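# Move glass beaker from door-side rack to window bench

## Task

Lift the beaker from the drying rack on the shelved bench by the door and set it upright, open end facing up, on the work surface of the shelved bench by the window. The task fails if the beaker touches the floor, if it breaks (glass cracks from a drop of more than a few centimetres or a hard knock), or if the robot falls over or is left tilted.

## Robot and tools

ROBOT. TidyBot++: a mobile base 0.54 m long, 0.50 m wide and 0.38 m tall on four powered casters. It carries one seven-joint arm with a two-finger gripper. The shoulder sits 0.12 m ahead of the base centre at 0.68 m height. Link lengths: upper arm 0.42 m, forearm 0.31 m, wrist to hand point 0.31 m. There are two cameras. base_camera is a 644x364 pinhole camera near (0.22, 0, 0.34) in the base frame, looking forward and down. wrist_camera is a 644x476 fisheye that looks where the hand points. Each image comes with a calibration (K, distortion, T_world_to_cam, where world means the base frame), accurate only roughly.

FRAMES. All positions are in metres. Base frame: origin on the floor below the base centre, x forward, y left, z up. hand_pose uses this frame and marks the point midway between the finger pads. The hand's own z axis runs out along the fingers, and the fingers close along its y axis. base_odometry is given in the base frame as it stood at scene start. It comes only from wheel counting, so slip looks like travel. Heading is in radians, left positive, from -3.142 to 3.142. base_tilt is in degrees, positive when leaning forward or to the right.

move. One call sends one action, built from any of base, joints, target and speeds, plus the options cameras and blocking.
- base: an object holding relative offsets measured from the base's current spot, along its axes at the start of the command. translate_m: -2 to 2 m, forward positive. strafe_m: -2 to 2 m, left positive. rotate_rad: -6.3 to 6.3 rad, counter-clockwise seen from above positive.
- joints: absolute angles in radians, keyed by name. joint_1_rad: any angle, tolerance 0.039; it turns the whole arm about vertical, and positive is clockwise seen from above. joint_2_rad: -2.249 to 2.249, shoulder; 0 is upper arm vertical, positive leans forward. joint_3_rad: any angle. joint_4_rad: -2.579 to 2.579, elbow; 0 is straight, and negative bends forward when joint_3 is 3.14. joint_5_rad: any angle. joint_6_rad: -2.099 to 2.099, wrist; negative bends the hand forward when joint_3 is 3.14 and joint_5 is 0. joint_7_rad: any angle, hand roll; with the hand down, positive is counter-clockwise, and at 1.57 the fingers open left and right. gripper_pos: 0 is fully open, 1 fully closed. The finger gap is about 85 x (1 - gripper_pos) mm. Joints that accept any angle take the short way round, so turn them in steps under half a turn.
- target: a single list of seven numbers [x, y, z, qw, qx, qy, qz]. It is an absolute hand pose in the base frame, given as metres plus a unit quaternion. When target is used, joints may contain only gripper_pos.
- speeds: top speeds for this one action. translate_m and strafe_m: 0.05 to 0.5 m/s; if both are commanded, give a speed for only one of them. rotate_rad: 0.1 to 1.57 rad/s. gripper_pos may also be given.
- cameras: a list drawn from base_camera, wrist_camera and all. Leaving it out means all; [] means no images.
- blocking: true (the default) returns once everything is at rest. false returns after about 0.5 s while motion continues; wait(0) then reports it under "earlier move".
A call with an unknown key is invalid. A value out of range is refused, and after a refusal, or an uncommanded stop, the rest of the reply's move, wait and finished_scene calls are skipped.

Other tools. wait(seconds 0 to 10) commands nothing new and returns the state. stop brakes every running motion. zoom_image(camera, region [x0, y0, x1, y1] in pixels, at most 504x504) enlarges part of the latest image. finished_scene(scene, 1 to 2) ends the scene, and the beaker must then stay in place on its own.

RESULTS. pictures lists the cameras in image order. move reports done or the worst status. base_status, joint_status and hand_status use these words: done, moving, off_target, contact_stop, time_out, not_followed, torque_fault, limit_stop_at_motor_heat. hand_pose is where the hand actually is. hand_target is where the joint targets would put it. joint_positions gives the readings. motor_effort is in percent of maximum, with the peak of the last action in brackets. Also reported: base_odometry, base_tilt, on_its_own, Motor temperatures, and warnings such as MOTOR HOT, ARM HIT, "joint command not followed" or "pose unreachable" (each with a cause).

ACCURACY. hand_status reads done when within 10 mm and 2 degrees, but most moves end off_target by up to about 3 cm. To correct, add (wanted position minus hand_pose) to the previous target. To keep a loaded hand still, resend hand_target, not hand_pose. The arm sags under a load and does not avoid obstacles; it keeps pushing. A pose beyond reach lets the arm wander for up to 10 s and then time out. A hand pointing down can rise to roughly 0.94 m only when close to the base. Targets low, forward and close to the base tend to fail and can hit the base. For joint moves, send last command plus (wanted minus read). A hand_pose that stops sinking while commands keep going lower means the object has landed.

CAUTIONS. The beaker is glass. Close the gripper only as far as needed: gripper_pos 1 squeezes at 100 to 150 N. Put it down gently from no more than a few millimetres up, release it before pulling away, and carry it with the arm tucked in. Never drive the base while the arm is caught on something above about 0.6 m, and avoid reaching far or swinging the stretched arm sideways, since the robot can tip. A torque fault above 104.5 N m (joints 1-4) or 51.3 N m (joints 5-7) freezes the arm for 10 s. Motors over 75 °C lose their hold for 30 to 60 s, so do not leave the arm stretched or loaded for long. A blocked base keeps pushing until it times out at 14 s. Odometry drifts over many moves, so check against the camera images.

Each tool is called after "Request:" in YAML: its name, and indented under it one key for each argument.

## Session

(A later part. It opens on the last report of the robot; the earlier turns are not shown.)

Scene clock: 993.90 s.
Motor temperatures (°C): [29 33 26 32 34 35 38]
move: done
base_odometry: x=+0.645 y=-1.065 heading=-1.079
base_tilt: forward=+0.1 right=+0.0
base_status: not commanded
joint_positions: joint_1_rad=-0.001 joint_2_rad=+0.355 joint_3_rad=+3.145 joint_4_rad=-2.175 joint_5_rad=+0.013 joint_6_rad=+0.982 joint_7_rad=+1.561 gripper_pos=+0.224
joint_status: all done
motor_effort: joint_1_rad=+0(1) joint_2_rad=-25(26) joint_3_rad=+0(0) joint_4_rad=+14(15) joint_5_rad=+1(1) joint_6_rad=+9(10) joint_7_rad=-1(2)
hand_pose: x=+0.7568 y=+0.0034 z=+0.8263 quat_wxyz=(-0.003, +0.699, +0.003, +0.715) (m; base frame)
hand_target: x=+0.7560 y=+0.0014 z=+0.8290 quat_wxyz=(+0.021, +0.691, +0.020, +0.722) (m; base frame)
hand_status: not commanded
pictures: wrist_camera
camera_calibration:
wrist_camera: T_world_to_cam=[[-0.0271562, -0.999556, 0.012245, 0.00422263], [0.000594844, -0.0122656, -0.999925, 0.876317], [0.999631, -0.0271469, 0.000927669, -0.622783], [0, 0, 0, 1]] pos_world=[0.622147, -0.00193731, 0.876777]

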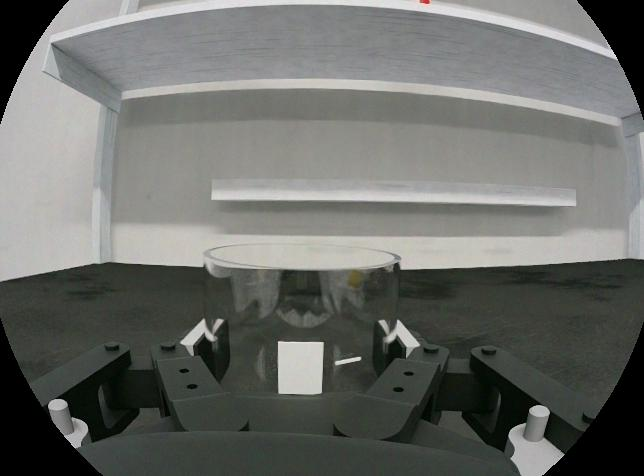

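Request:
move:
  joints: {"joint_2_rad": 0.3734, "joint_4_rad": -2.1877, "joint_6_rad": 1.0351}
  cameras: []

Request:
move:
  joints: {"joint_2_rad": 0.3786, "joint_4_rad": -2.1906, "joint_6_rad": 1.0432}
  cameras: ["wrist_camera"]

Scene clock: 1007.27 s.
Motor temperatures (°C): [29 33 26 32 34 35 38]
move: done
base_odometry: x=+0.645 y=-1.065 heading=-1.079
base_tilt: forward=+0.2 right=-0.1
base_status: not commanded
joint_positions: joint_1_rad=-0.001 joint_2_rad=+0.363 joint_3_rad=+3.145 joint_4_rad=-2.180 joint_5_rad=+0.013 joint_6_rad=+0.996 joint_7_rad=+1.561 gripper_pos=+0.224
joint_status: all done
motor_effort: joint_1_rad=+0(1) joint_2_rad=-25(26) joint_3_rad=+0(0) joint_4_rad=+13(15) joint_5_rad=+1(1) joint_6_rad=+9(9) joint_7_rad=-1(2)
hand_pose: x=+0.7568 y=+0.0034 z=+0.8234 quat_wxyz=(-0.003, +0.698, +0.003, +0.716) (m; base frame)
hand_target: x=+0.7559 y=+0.0014 z=+0.8247 quat_wxyz=(+0.021, +0.691, +0.020, +0.722) (m; base frame)
hand_status: not commanded
pictures: none
No camera images: "cameras" was empty.

Scene clock: 1007.73 s.
Motor temperatures (°C): [29 33 26 32 34 35 38]
move: done
base_odometry: x=+0.645 y=-1.065 heading=-1.079
base_tilt: forward=+0.2 right=+0.0
base_status: not commanded
joint_positions: joint_1_rad=-0.001 joint_2_rad=+0.366 joint_3_rad=+3.145 joint_4_rad=-2.181 joint_5_rad=+0.013 joint_6_rad=+1.003 joint_7_rad=+1.561 gripper_pos=+0.224
joint_status: all done
motor_effort: joint_1_rad=+1(1) joint_2_rad=-25(26) joint_3_rad=+0(0) joint_4_rad=+13(14) joint_5_rad=+1(1) joint_6_rad=+9(9) joint_7_rad=-1(2)
hand_pose: x=+0.7568 y=+0.0035 z=+0.8227 quat_wxyz=(-0.003, +0.698, +0.003, +0.717) (m; base frame)
hand_target: x=+0.7558 y=+0.0014 z=+0.8225 quat_wxyz=(+0.021, +0.691, +0.020, +0.722) (m; base frame)
hand_status: not commanded
pictures: wrist_camera
camera_calibration:
wrist_camera: T_world_to_cam=[[-0.0270307, -0.999561, 0.0121548, 0.00429992], [0.00419323, -0.0122725, -0.999916, 0.870014], [0.999626, -0.0269775, 0.00452312, -0.625639], [0, 0, 0, 1]] pos_world=[0.621873, -0.00190291, 0.872718]

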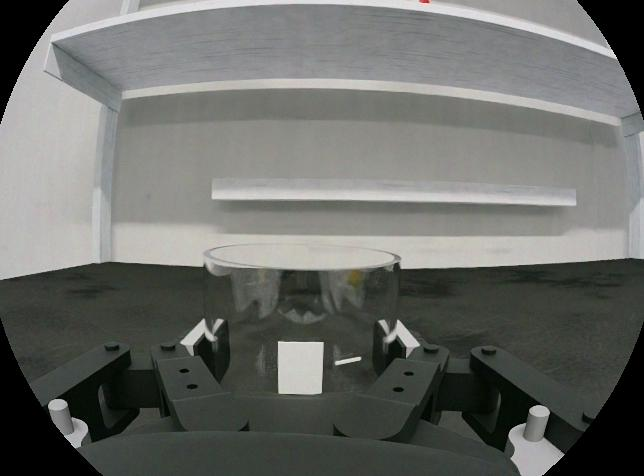

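Request:
move:
  joints: {"joint_2_rad": 0.3846, "joint_4_rad": -2.1951, "joint_6_rad": 1.0512}
  cameras: []

Request:
move:
  joints: {"joint_2_rad": 0.3896, "joint_4_rad": -2.1991, "joint_6_rad": 1.0582}
  cameras: ["wrist_camera"]

Scene clock: 1012.17 s.
Motor temperatures (°C): [29 33 26 32 34 35 38]
move: done
base_odometry: x=+0.645 y=-1.065 heading=-1.079
base_tilt: forward=+0.2 right=+0.0
base_status: not commanded
joint_positions: joint_1_rad=-0.001 joint_2_rad=+0.368 joint_3_rad=+3.145 joint_4_rad=-2.183 joint_5_rad=+0.013 joint_6_rad=+1.012 joint_7_rad=+1.562 gripper_pos=+0.224
joint_status: all done
motor_effort: joint_1_rad=+0(1) joint_2_rad=-25(25) joint_3_rad=+0(0) joint_4_rad=+13(14) joint_5_rad=+1(1) joint_6_rad=+8(9) joint_7_rad=-1(2)
hand_pose: x=+0.7565 y=+0.0035 z=+0.8228 quat_wxyz=(-0.003, +0.696, +0.003, +0.718) (m; base frame)
hand_target: x=+0.7554 y=+0.0014 z=+0.8190 quat_wxyz=(+0.021, +0.692, +0.020, +0.722) (m; base frame)
hand_status: not commanded
pictures: none
No camera images: "cameras" was empty.

Scene clock: 1012.63 s.
Motor temperatures (°C): [29 33 26 32 34 35 38]
move: done
base_odometry: x=+0.645 y=-1.065 heading=-1.079
base_tilt: forward=+0.2 right=-0.1
base_status: not commanded
joint_positions: joint_1_rad=-0.001 joint_2_rad=+0.371 joint_3_rad=+3.145 joint_4_rad=-2.186 joint_5_rad=+0.013 joint_6_rad=+1.021 joint_7_rad=+1.562 gripper_pos=+0.224
joint_status: all done
motor_effort: joint_1_rad=+1(1) joint_2_rad=-24(25) joint_3_rad=+0(0) joint_4_rad=+13(13) joint_5_rad=+1(1) joint_6_rad=+8(9) joint_7_rad=-1(2)
hand_pose: x=+0.7563 y=+0.0035 z=+0.8229 quat_wxyz=(-0.003, +0.694, +0.003, +0.720) (m; base frame)
hand_target: x=+0.7549 y=+0.0014 z=+0.8161 quat_wxyz=(+0.021, +0.692, +0.021, +0.721) (m; base frame)
hand_status: not commanded
pictures: wrist_camera
camera_calibration:
wrist_camera: T_world_to_cam=[[-0.0269985, -0.99956, 0.012249, 0.00423093], [0.0128226, -0.0125987, -0.999838, 0.863611], [0.999553, -0.0268371, 0.0131572, -0.632197], [0, 0, 0, 1]] pos_world=[0.620955, -0.00185685, 0.871738]

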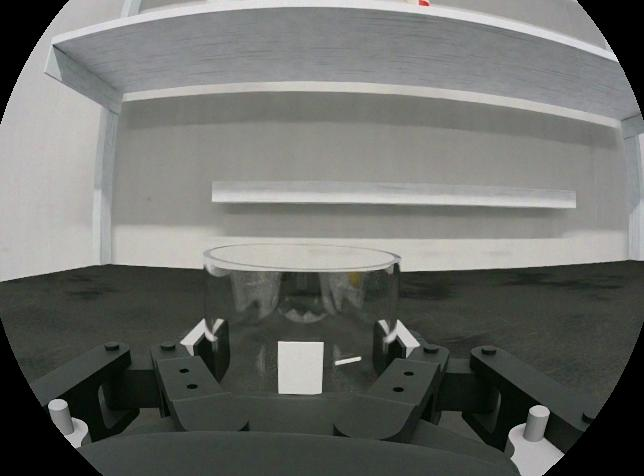

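Request:
move:
  joints: {"joint_2_rad": 0.3926, "joint_4_rad": -2.2031, "joint_6_rad": 1.0582}
  cameras: []

Request:
zoom_image:
  camera: "wrist_camera"
  region: [170, 200, 440, 410]

Scene clock: 1023.90 s.
Motor temperatures (°C): [29 33 26 32 34 35 38]
move: done
base_odometry: x=+0.645 y=-1.065 heading=-1.079
base_tilt: forward=+0.2 right=+0.0
base_status: not commanded
joint_positions: joint_1_rad=-0.001 joint_2_rad=+0.371 joint_3_rad=+3.145 joint_4_rad=-2.186 joint_5_rad=+0.013 joint_6_rad=+1.023 joint_7_rad=+1.562 gripper_pos=+0.224
joint_status: all done
motor_effort: joint_1_rad=-1(1) joint_2_rad=-24(24) joint_3_rad=+0(0) joint_4_rad=+12(13) joint_5_rad=+1(1) joint_6_rad=+7(8) joint_7_rad=+0(2)
hand_pose: x=+0.7561 y=+0.0035 z=+0.8229 quat_wxyz=(-0.003, +0.694, +0.003, +0.720) (m; base frame)
hand_target: x=+0.7543 y=+0.0014 z=+0.8123 quat_wxyz=(+0.021, +0.695, +0.021, +0.718) (m; base frame)
hand_status: not commanded
pictures: none
No camera images: "cameras" was empty.

Scaled by 1.867.

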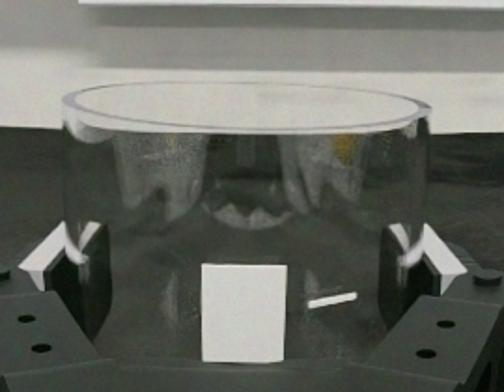

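Request:
move:
  joints: {"joint_2_rad": 0.3826, "joint_4_rad": -2.1951, "joint_6_rad": 1.0582}
  cameras: []

Request:
move:
  joints: {"gripper_pos": 0.2}
  cameras: ["wrist_camera"]

Scene clock: 1030.53 s.
Motor temperatures (°C): [29 33 26 32 34 35 38]
move: done
base_odometry: x=+0.645 y=-1.065 heading=-1.079
base_tilt: forward=+0.2 right=+0.0
base_status: not commanded
joint_positions: joint_1_rad=-0.001 joint_2_rad=+0.371 joint_3_rad=+3.145 joint_4_rad=-2.186 joint_5_rad=+0.013 joint_6_rad=+1.023 joint_7_rad=+1.562 gripper_pos=+0.224
joint_status: all done
motor_effort: joint_1_rad=+0(1) joint_2_rad=-24(25) joint_3_rad=+0(0) joint_4_rad=+12(13) joint_5_rad=+1(1) joint_6_rad=+8(8) joint_7_rad=-1(2)
hand_pose: x=+0.7561 y=+0.0035 z=+0.8229 quat_wxyz=(-0.003, +0.694, +0.003, +0.720) (m; base frame)
hand_target: x=+0.7550 y=+0.0014 z=+0.8224 quat_wxyz=(+0.021, +0.688, +0.020, +0.725) (m; base frame)
hand_status: not commanded
pictures: none
No camera images: "cameras" was empty.

Scene clock: 1031.07 s.
Motor temperatures (°C): [29 33 26 32 34 35 38]
move: done
base_odometry: x=+0.645 y=-1.065 heading=-1.079
base_tilt: forward=+0.2 right=-0.1
base_status: not commanded
joint_positions: joint_1_rad=-0.001 joint_2_rad=+0.372 joint_3_rad=+3.145 joint_4_rad=-2.187 joint_5_rad=+0.013 joint_6_rad=+1.023 joint_7_rad=+1.562 gripper_pos=+0.200
joint_status: all done
motor_effort: joint_1_rad=+0(1) joint_2_rad=-24(25) joint_3_rad=+0(0) joint_4_rad=+13(14) joint_5_rad=+0(1) joint_6_rad=+8(9) joint_7_rad=-1(2)
hand_pose: x=+0.7559 y=+0.0035 z=+0.8223 quat_wxyz=(-0.003, +0.695, +0.003, +0.719) (m; base frame)
hand_target: x=+0.7550 y=+0.0014 z=+0.8224 quat_wxyz=(+0.021, +0.688, +0.020, +0.725) (m; base frame)
hand_status: not commanded
pictures: wrist_camera
camera_calibration:
wrist_camera: T_world_to_cam=[[-0.0269873, -0.999559, 0.0124249, 0.0040807], [0.0124131, -0.0127636, -0.999841, 0.863344], [0.999559, -0.0268288, 0.0127521, -0.631541], [0, 0, 0, 1]] pos_world=[0.620655, -0.00184521, 0.87121]

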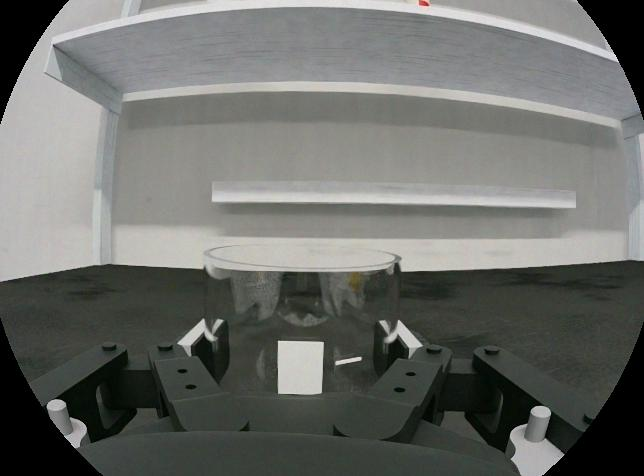

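Request:
move:
  joints: {"gripper_pos": 0.0}
  cameras: ["wrist_camera"]

Scene clock: 1039.27 s.
Motor temperatures (°C): [29 33 26 32 34 35 38]
move: done
base_odometry: x=+0.645 y=-1.065 heading=-1.079
base_tilt: forward=+0.2 right=+0.0
base_status: not commanded
joint_positions: joint_1_rad=-0.001 joint_2_rad=+0.372 joint_3_rad=+3.145 joint_4_rad=-2.187 joint_5_rad=+0.013 joint_6_rad=+1.023 joint_7_rad=+1.562 gripper_pos=+0.000
joint_status: all done
motor_effort: joint_1_rad=+0(1) joint_2_rad=-24(24) joint_3_rad=+0(1) joint_4_rad=+12(13) joint_5_rad=+0(1) joint_6_rad=+8(8) joint_7_rad=-1(3)
hand_pose: x=+0.7559 y=+0.0035 z=+0.8223 quat_wxyz=(-0.003, +0.695, +0.003, +0.719) (m; base frame)
hand_target: x=+0.7550 y=+0.0014 z=+0.8224 quat_wxyz=(+0.021, +0.688, +0.020, +0.725) (m; base frame)
hand_status: not commanded
pictures: wrist_camera
camera_calibration:
wrist_camera: T_world_to_cam=[[-0.0269895, -0.999558, 0.0124857, 0.00403232], [0.0124136, -0.0128245, -0.999841, 0.863343], [0.999559, -0.0268302, 0.0127542, -0.631543], [0, 0, 0, 1]] pos_world=[0.620655, -0.00184194, 0.87121]

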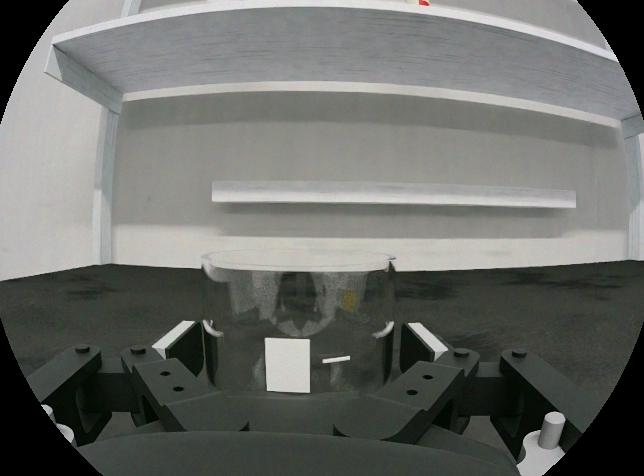

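Request:
move:
  base: {"translate_m": -0.08}
  speeds: {"translate_m": 0.12}
  cameras: ["wrist_camera"]

Scene clock: 1045.60 s.
Motor temperatures (°C): [29 33 26 32 34 35 38]
move: done
base_odometry: x=+0.607 y=-0.995 heading=-1.079
base_tilt: forward=+0.1 right=+0.0
base_status: done
joint_positions: joint_1_rad=-0.001 joint_2_rad=+0.374 joint_3_rad=+3.145 joint_4_rad=-2.189 joint_5_rad=+0.013 joint_6_rad=+1.023 joint_7_rad=+1.562 gripper_pos=+0.000
joint_status: not commanded
motor_effort: joint_1_rad=+1(1) joint_2_rad=-25(26) joint_3_rad=+0(1) joint_4_rad=+13(14) joint_5_rad=+0(1) joint_6_rad=+8(8) joint_7_rad=-1(2)
hand_pose: x=+0.7560 y=+0.0035 z=+0.8199 quat_wxyz=(-0.003, +0.696, +0.003, +0.718) (m; base frame)
hand_target: x=+0.7550 y=+0.0014 z=+0.8224 quat_wxyz=(+0.021, +0.688, +0.020, +0.725) (m; base frame)
hand_status: not commanded
pictures: wrist_camera
camera_calibration:
wrist_camera: T_world_to_cam=[[-0.0269388, -0.999558, 0.0125939, 0.00393694], [0.0083355, -0.0128227, -0.999883, 0.864029], [0.999602, -0.0268307, 0.00867725, -0.628218], [0, 0, 0, 1]] pos_world=[0.620872, -0.00184114, 0.869329]

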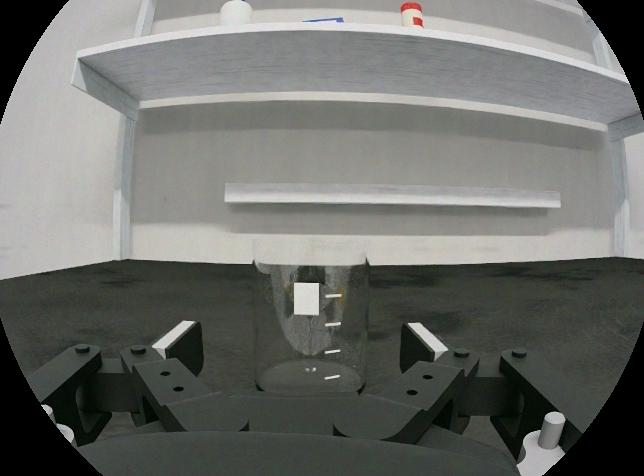

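Request:
move:
  base: {"translate_m": -0.2}
  speeds: {"translate_m": 0.25}
  cameras: ["wrist_camera", "base_camera"]

Scene clock: 1050.10 s.
Motor temperatures (°C): [29 33 26 32 34 35 38]
move: done
base_odometry: x=+0.512 y=-0.818 heading=-1.079
base_tilt: forward=+0.1 right=+0.0
base_status: done
joint_positions: joint_1_rad=-0.001 joint_2_rad=+0.376 joint_3_rad=+3.145 joint_4_rad=-2.190 joint_5_rad=+0.013 joint_6_rad=+1.024 joint_7_rad=+1.562 gripper_pos=+0.000
joint_status: not commanded
motor_effort: joint_1_rad=+1(1) joint_2_rad=-24(26) joint_3_rad=+0(1) joint_4_rad=+13(14) joint_5_rad=+1(1) joint_6_rad=+8(8) joint_7_rad=-1(2)
hand_pose: x=+0.7559 y=+0.0035 z=+0.8185 quat_wxyz=(-0.003, +0.697, +0.003, +0.717) (m; base frame)
hand_target: x=+0.7550 y=+0.0014 z=+0.8224 quat_wxyz=(+0.021, +0.688, +0.020, +0.725) (m; base frame)
hand_status: not commanded
pictures: base_camera, wrist_camera
camera_calibration:
wrist_camera: T_world_to_cam=[[-0.0269086, -0.999558, 0.0126495, 0.00388634], [0.006117, -0.0128185, -0.999899, 0.864326], [0.999619, -0.0268285, 0.00645922, -0.62636], [0, 0, 0, 1]] pos_world=[0.620939, -0.00184036, 0.868236]

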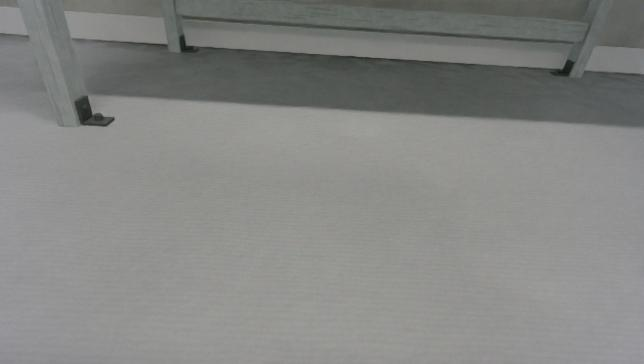

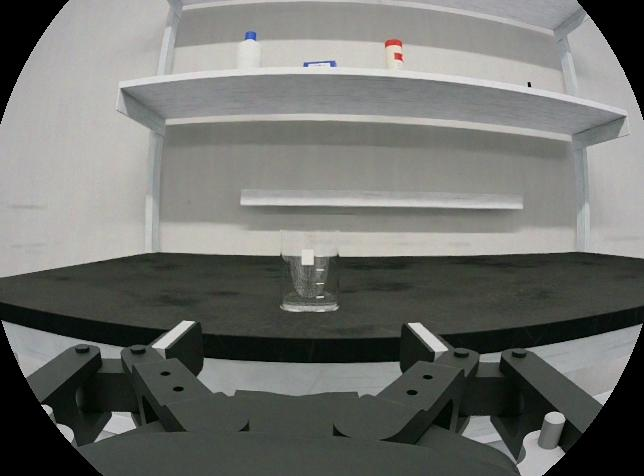

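Request:
zoom_image:
  camera: "wrist_camera"
  region: [230, 200, 390, 340]

Scaled by 3.150.

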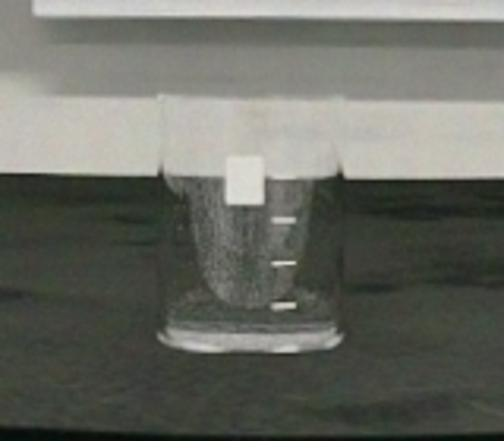

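Request:
finished_scene:
  scene: 2

The scene is finished: the task was done.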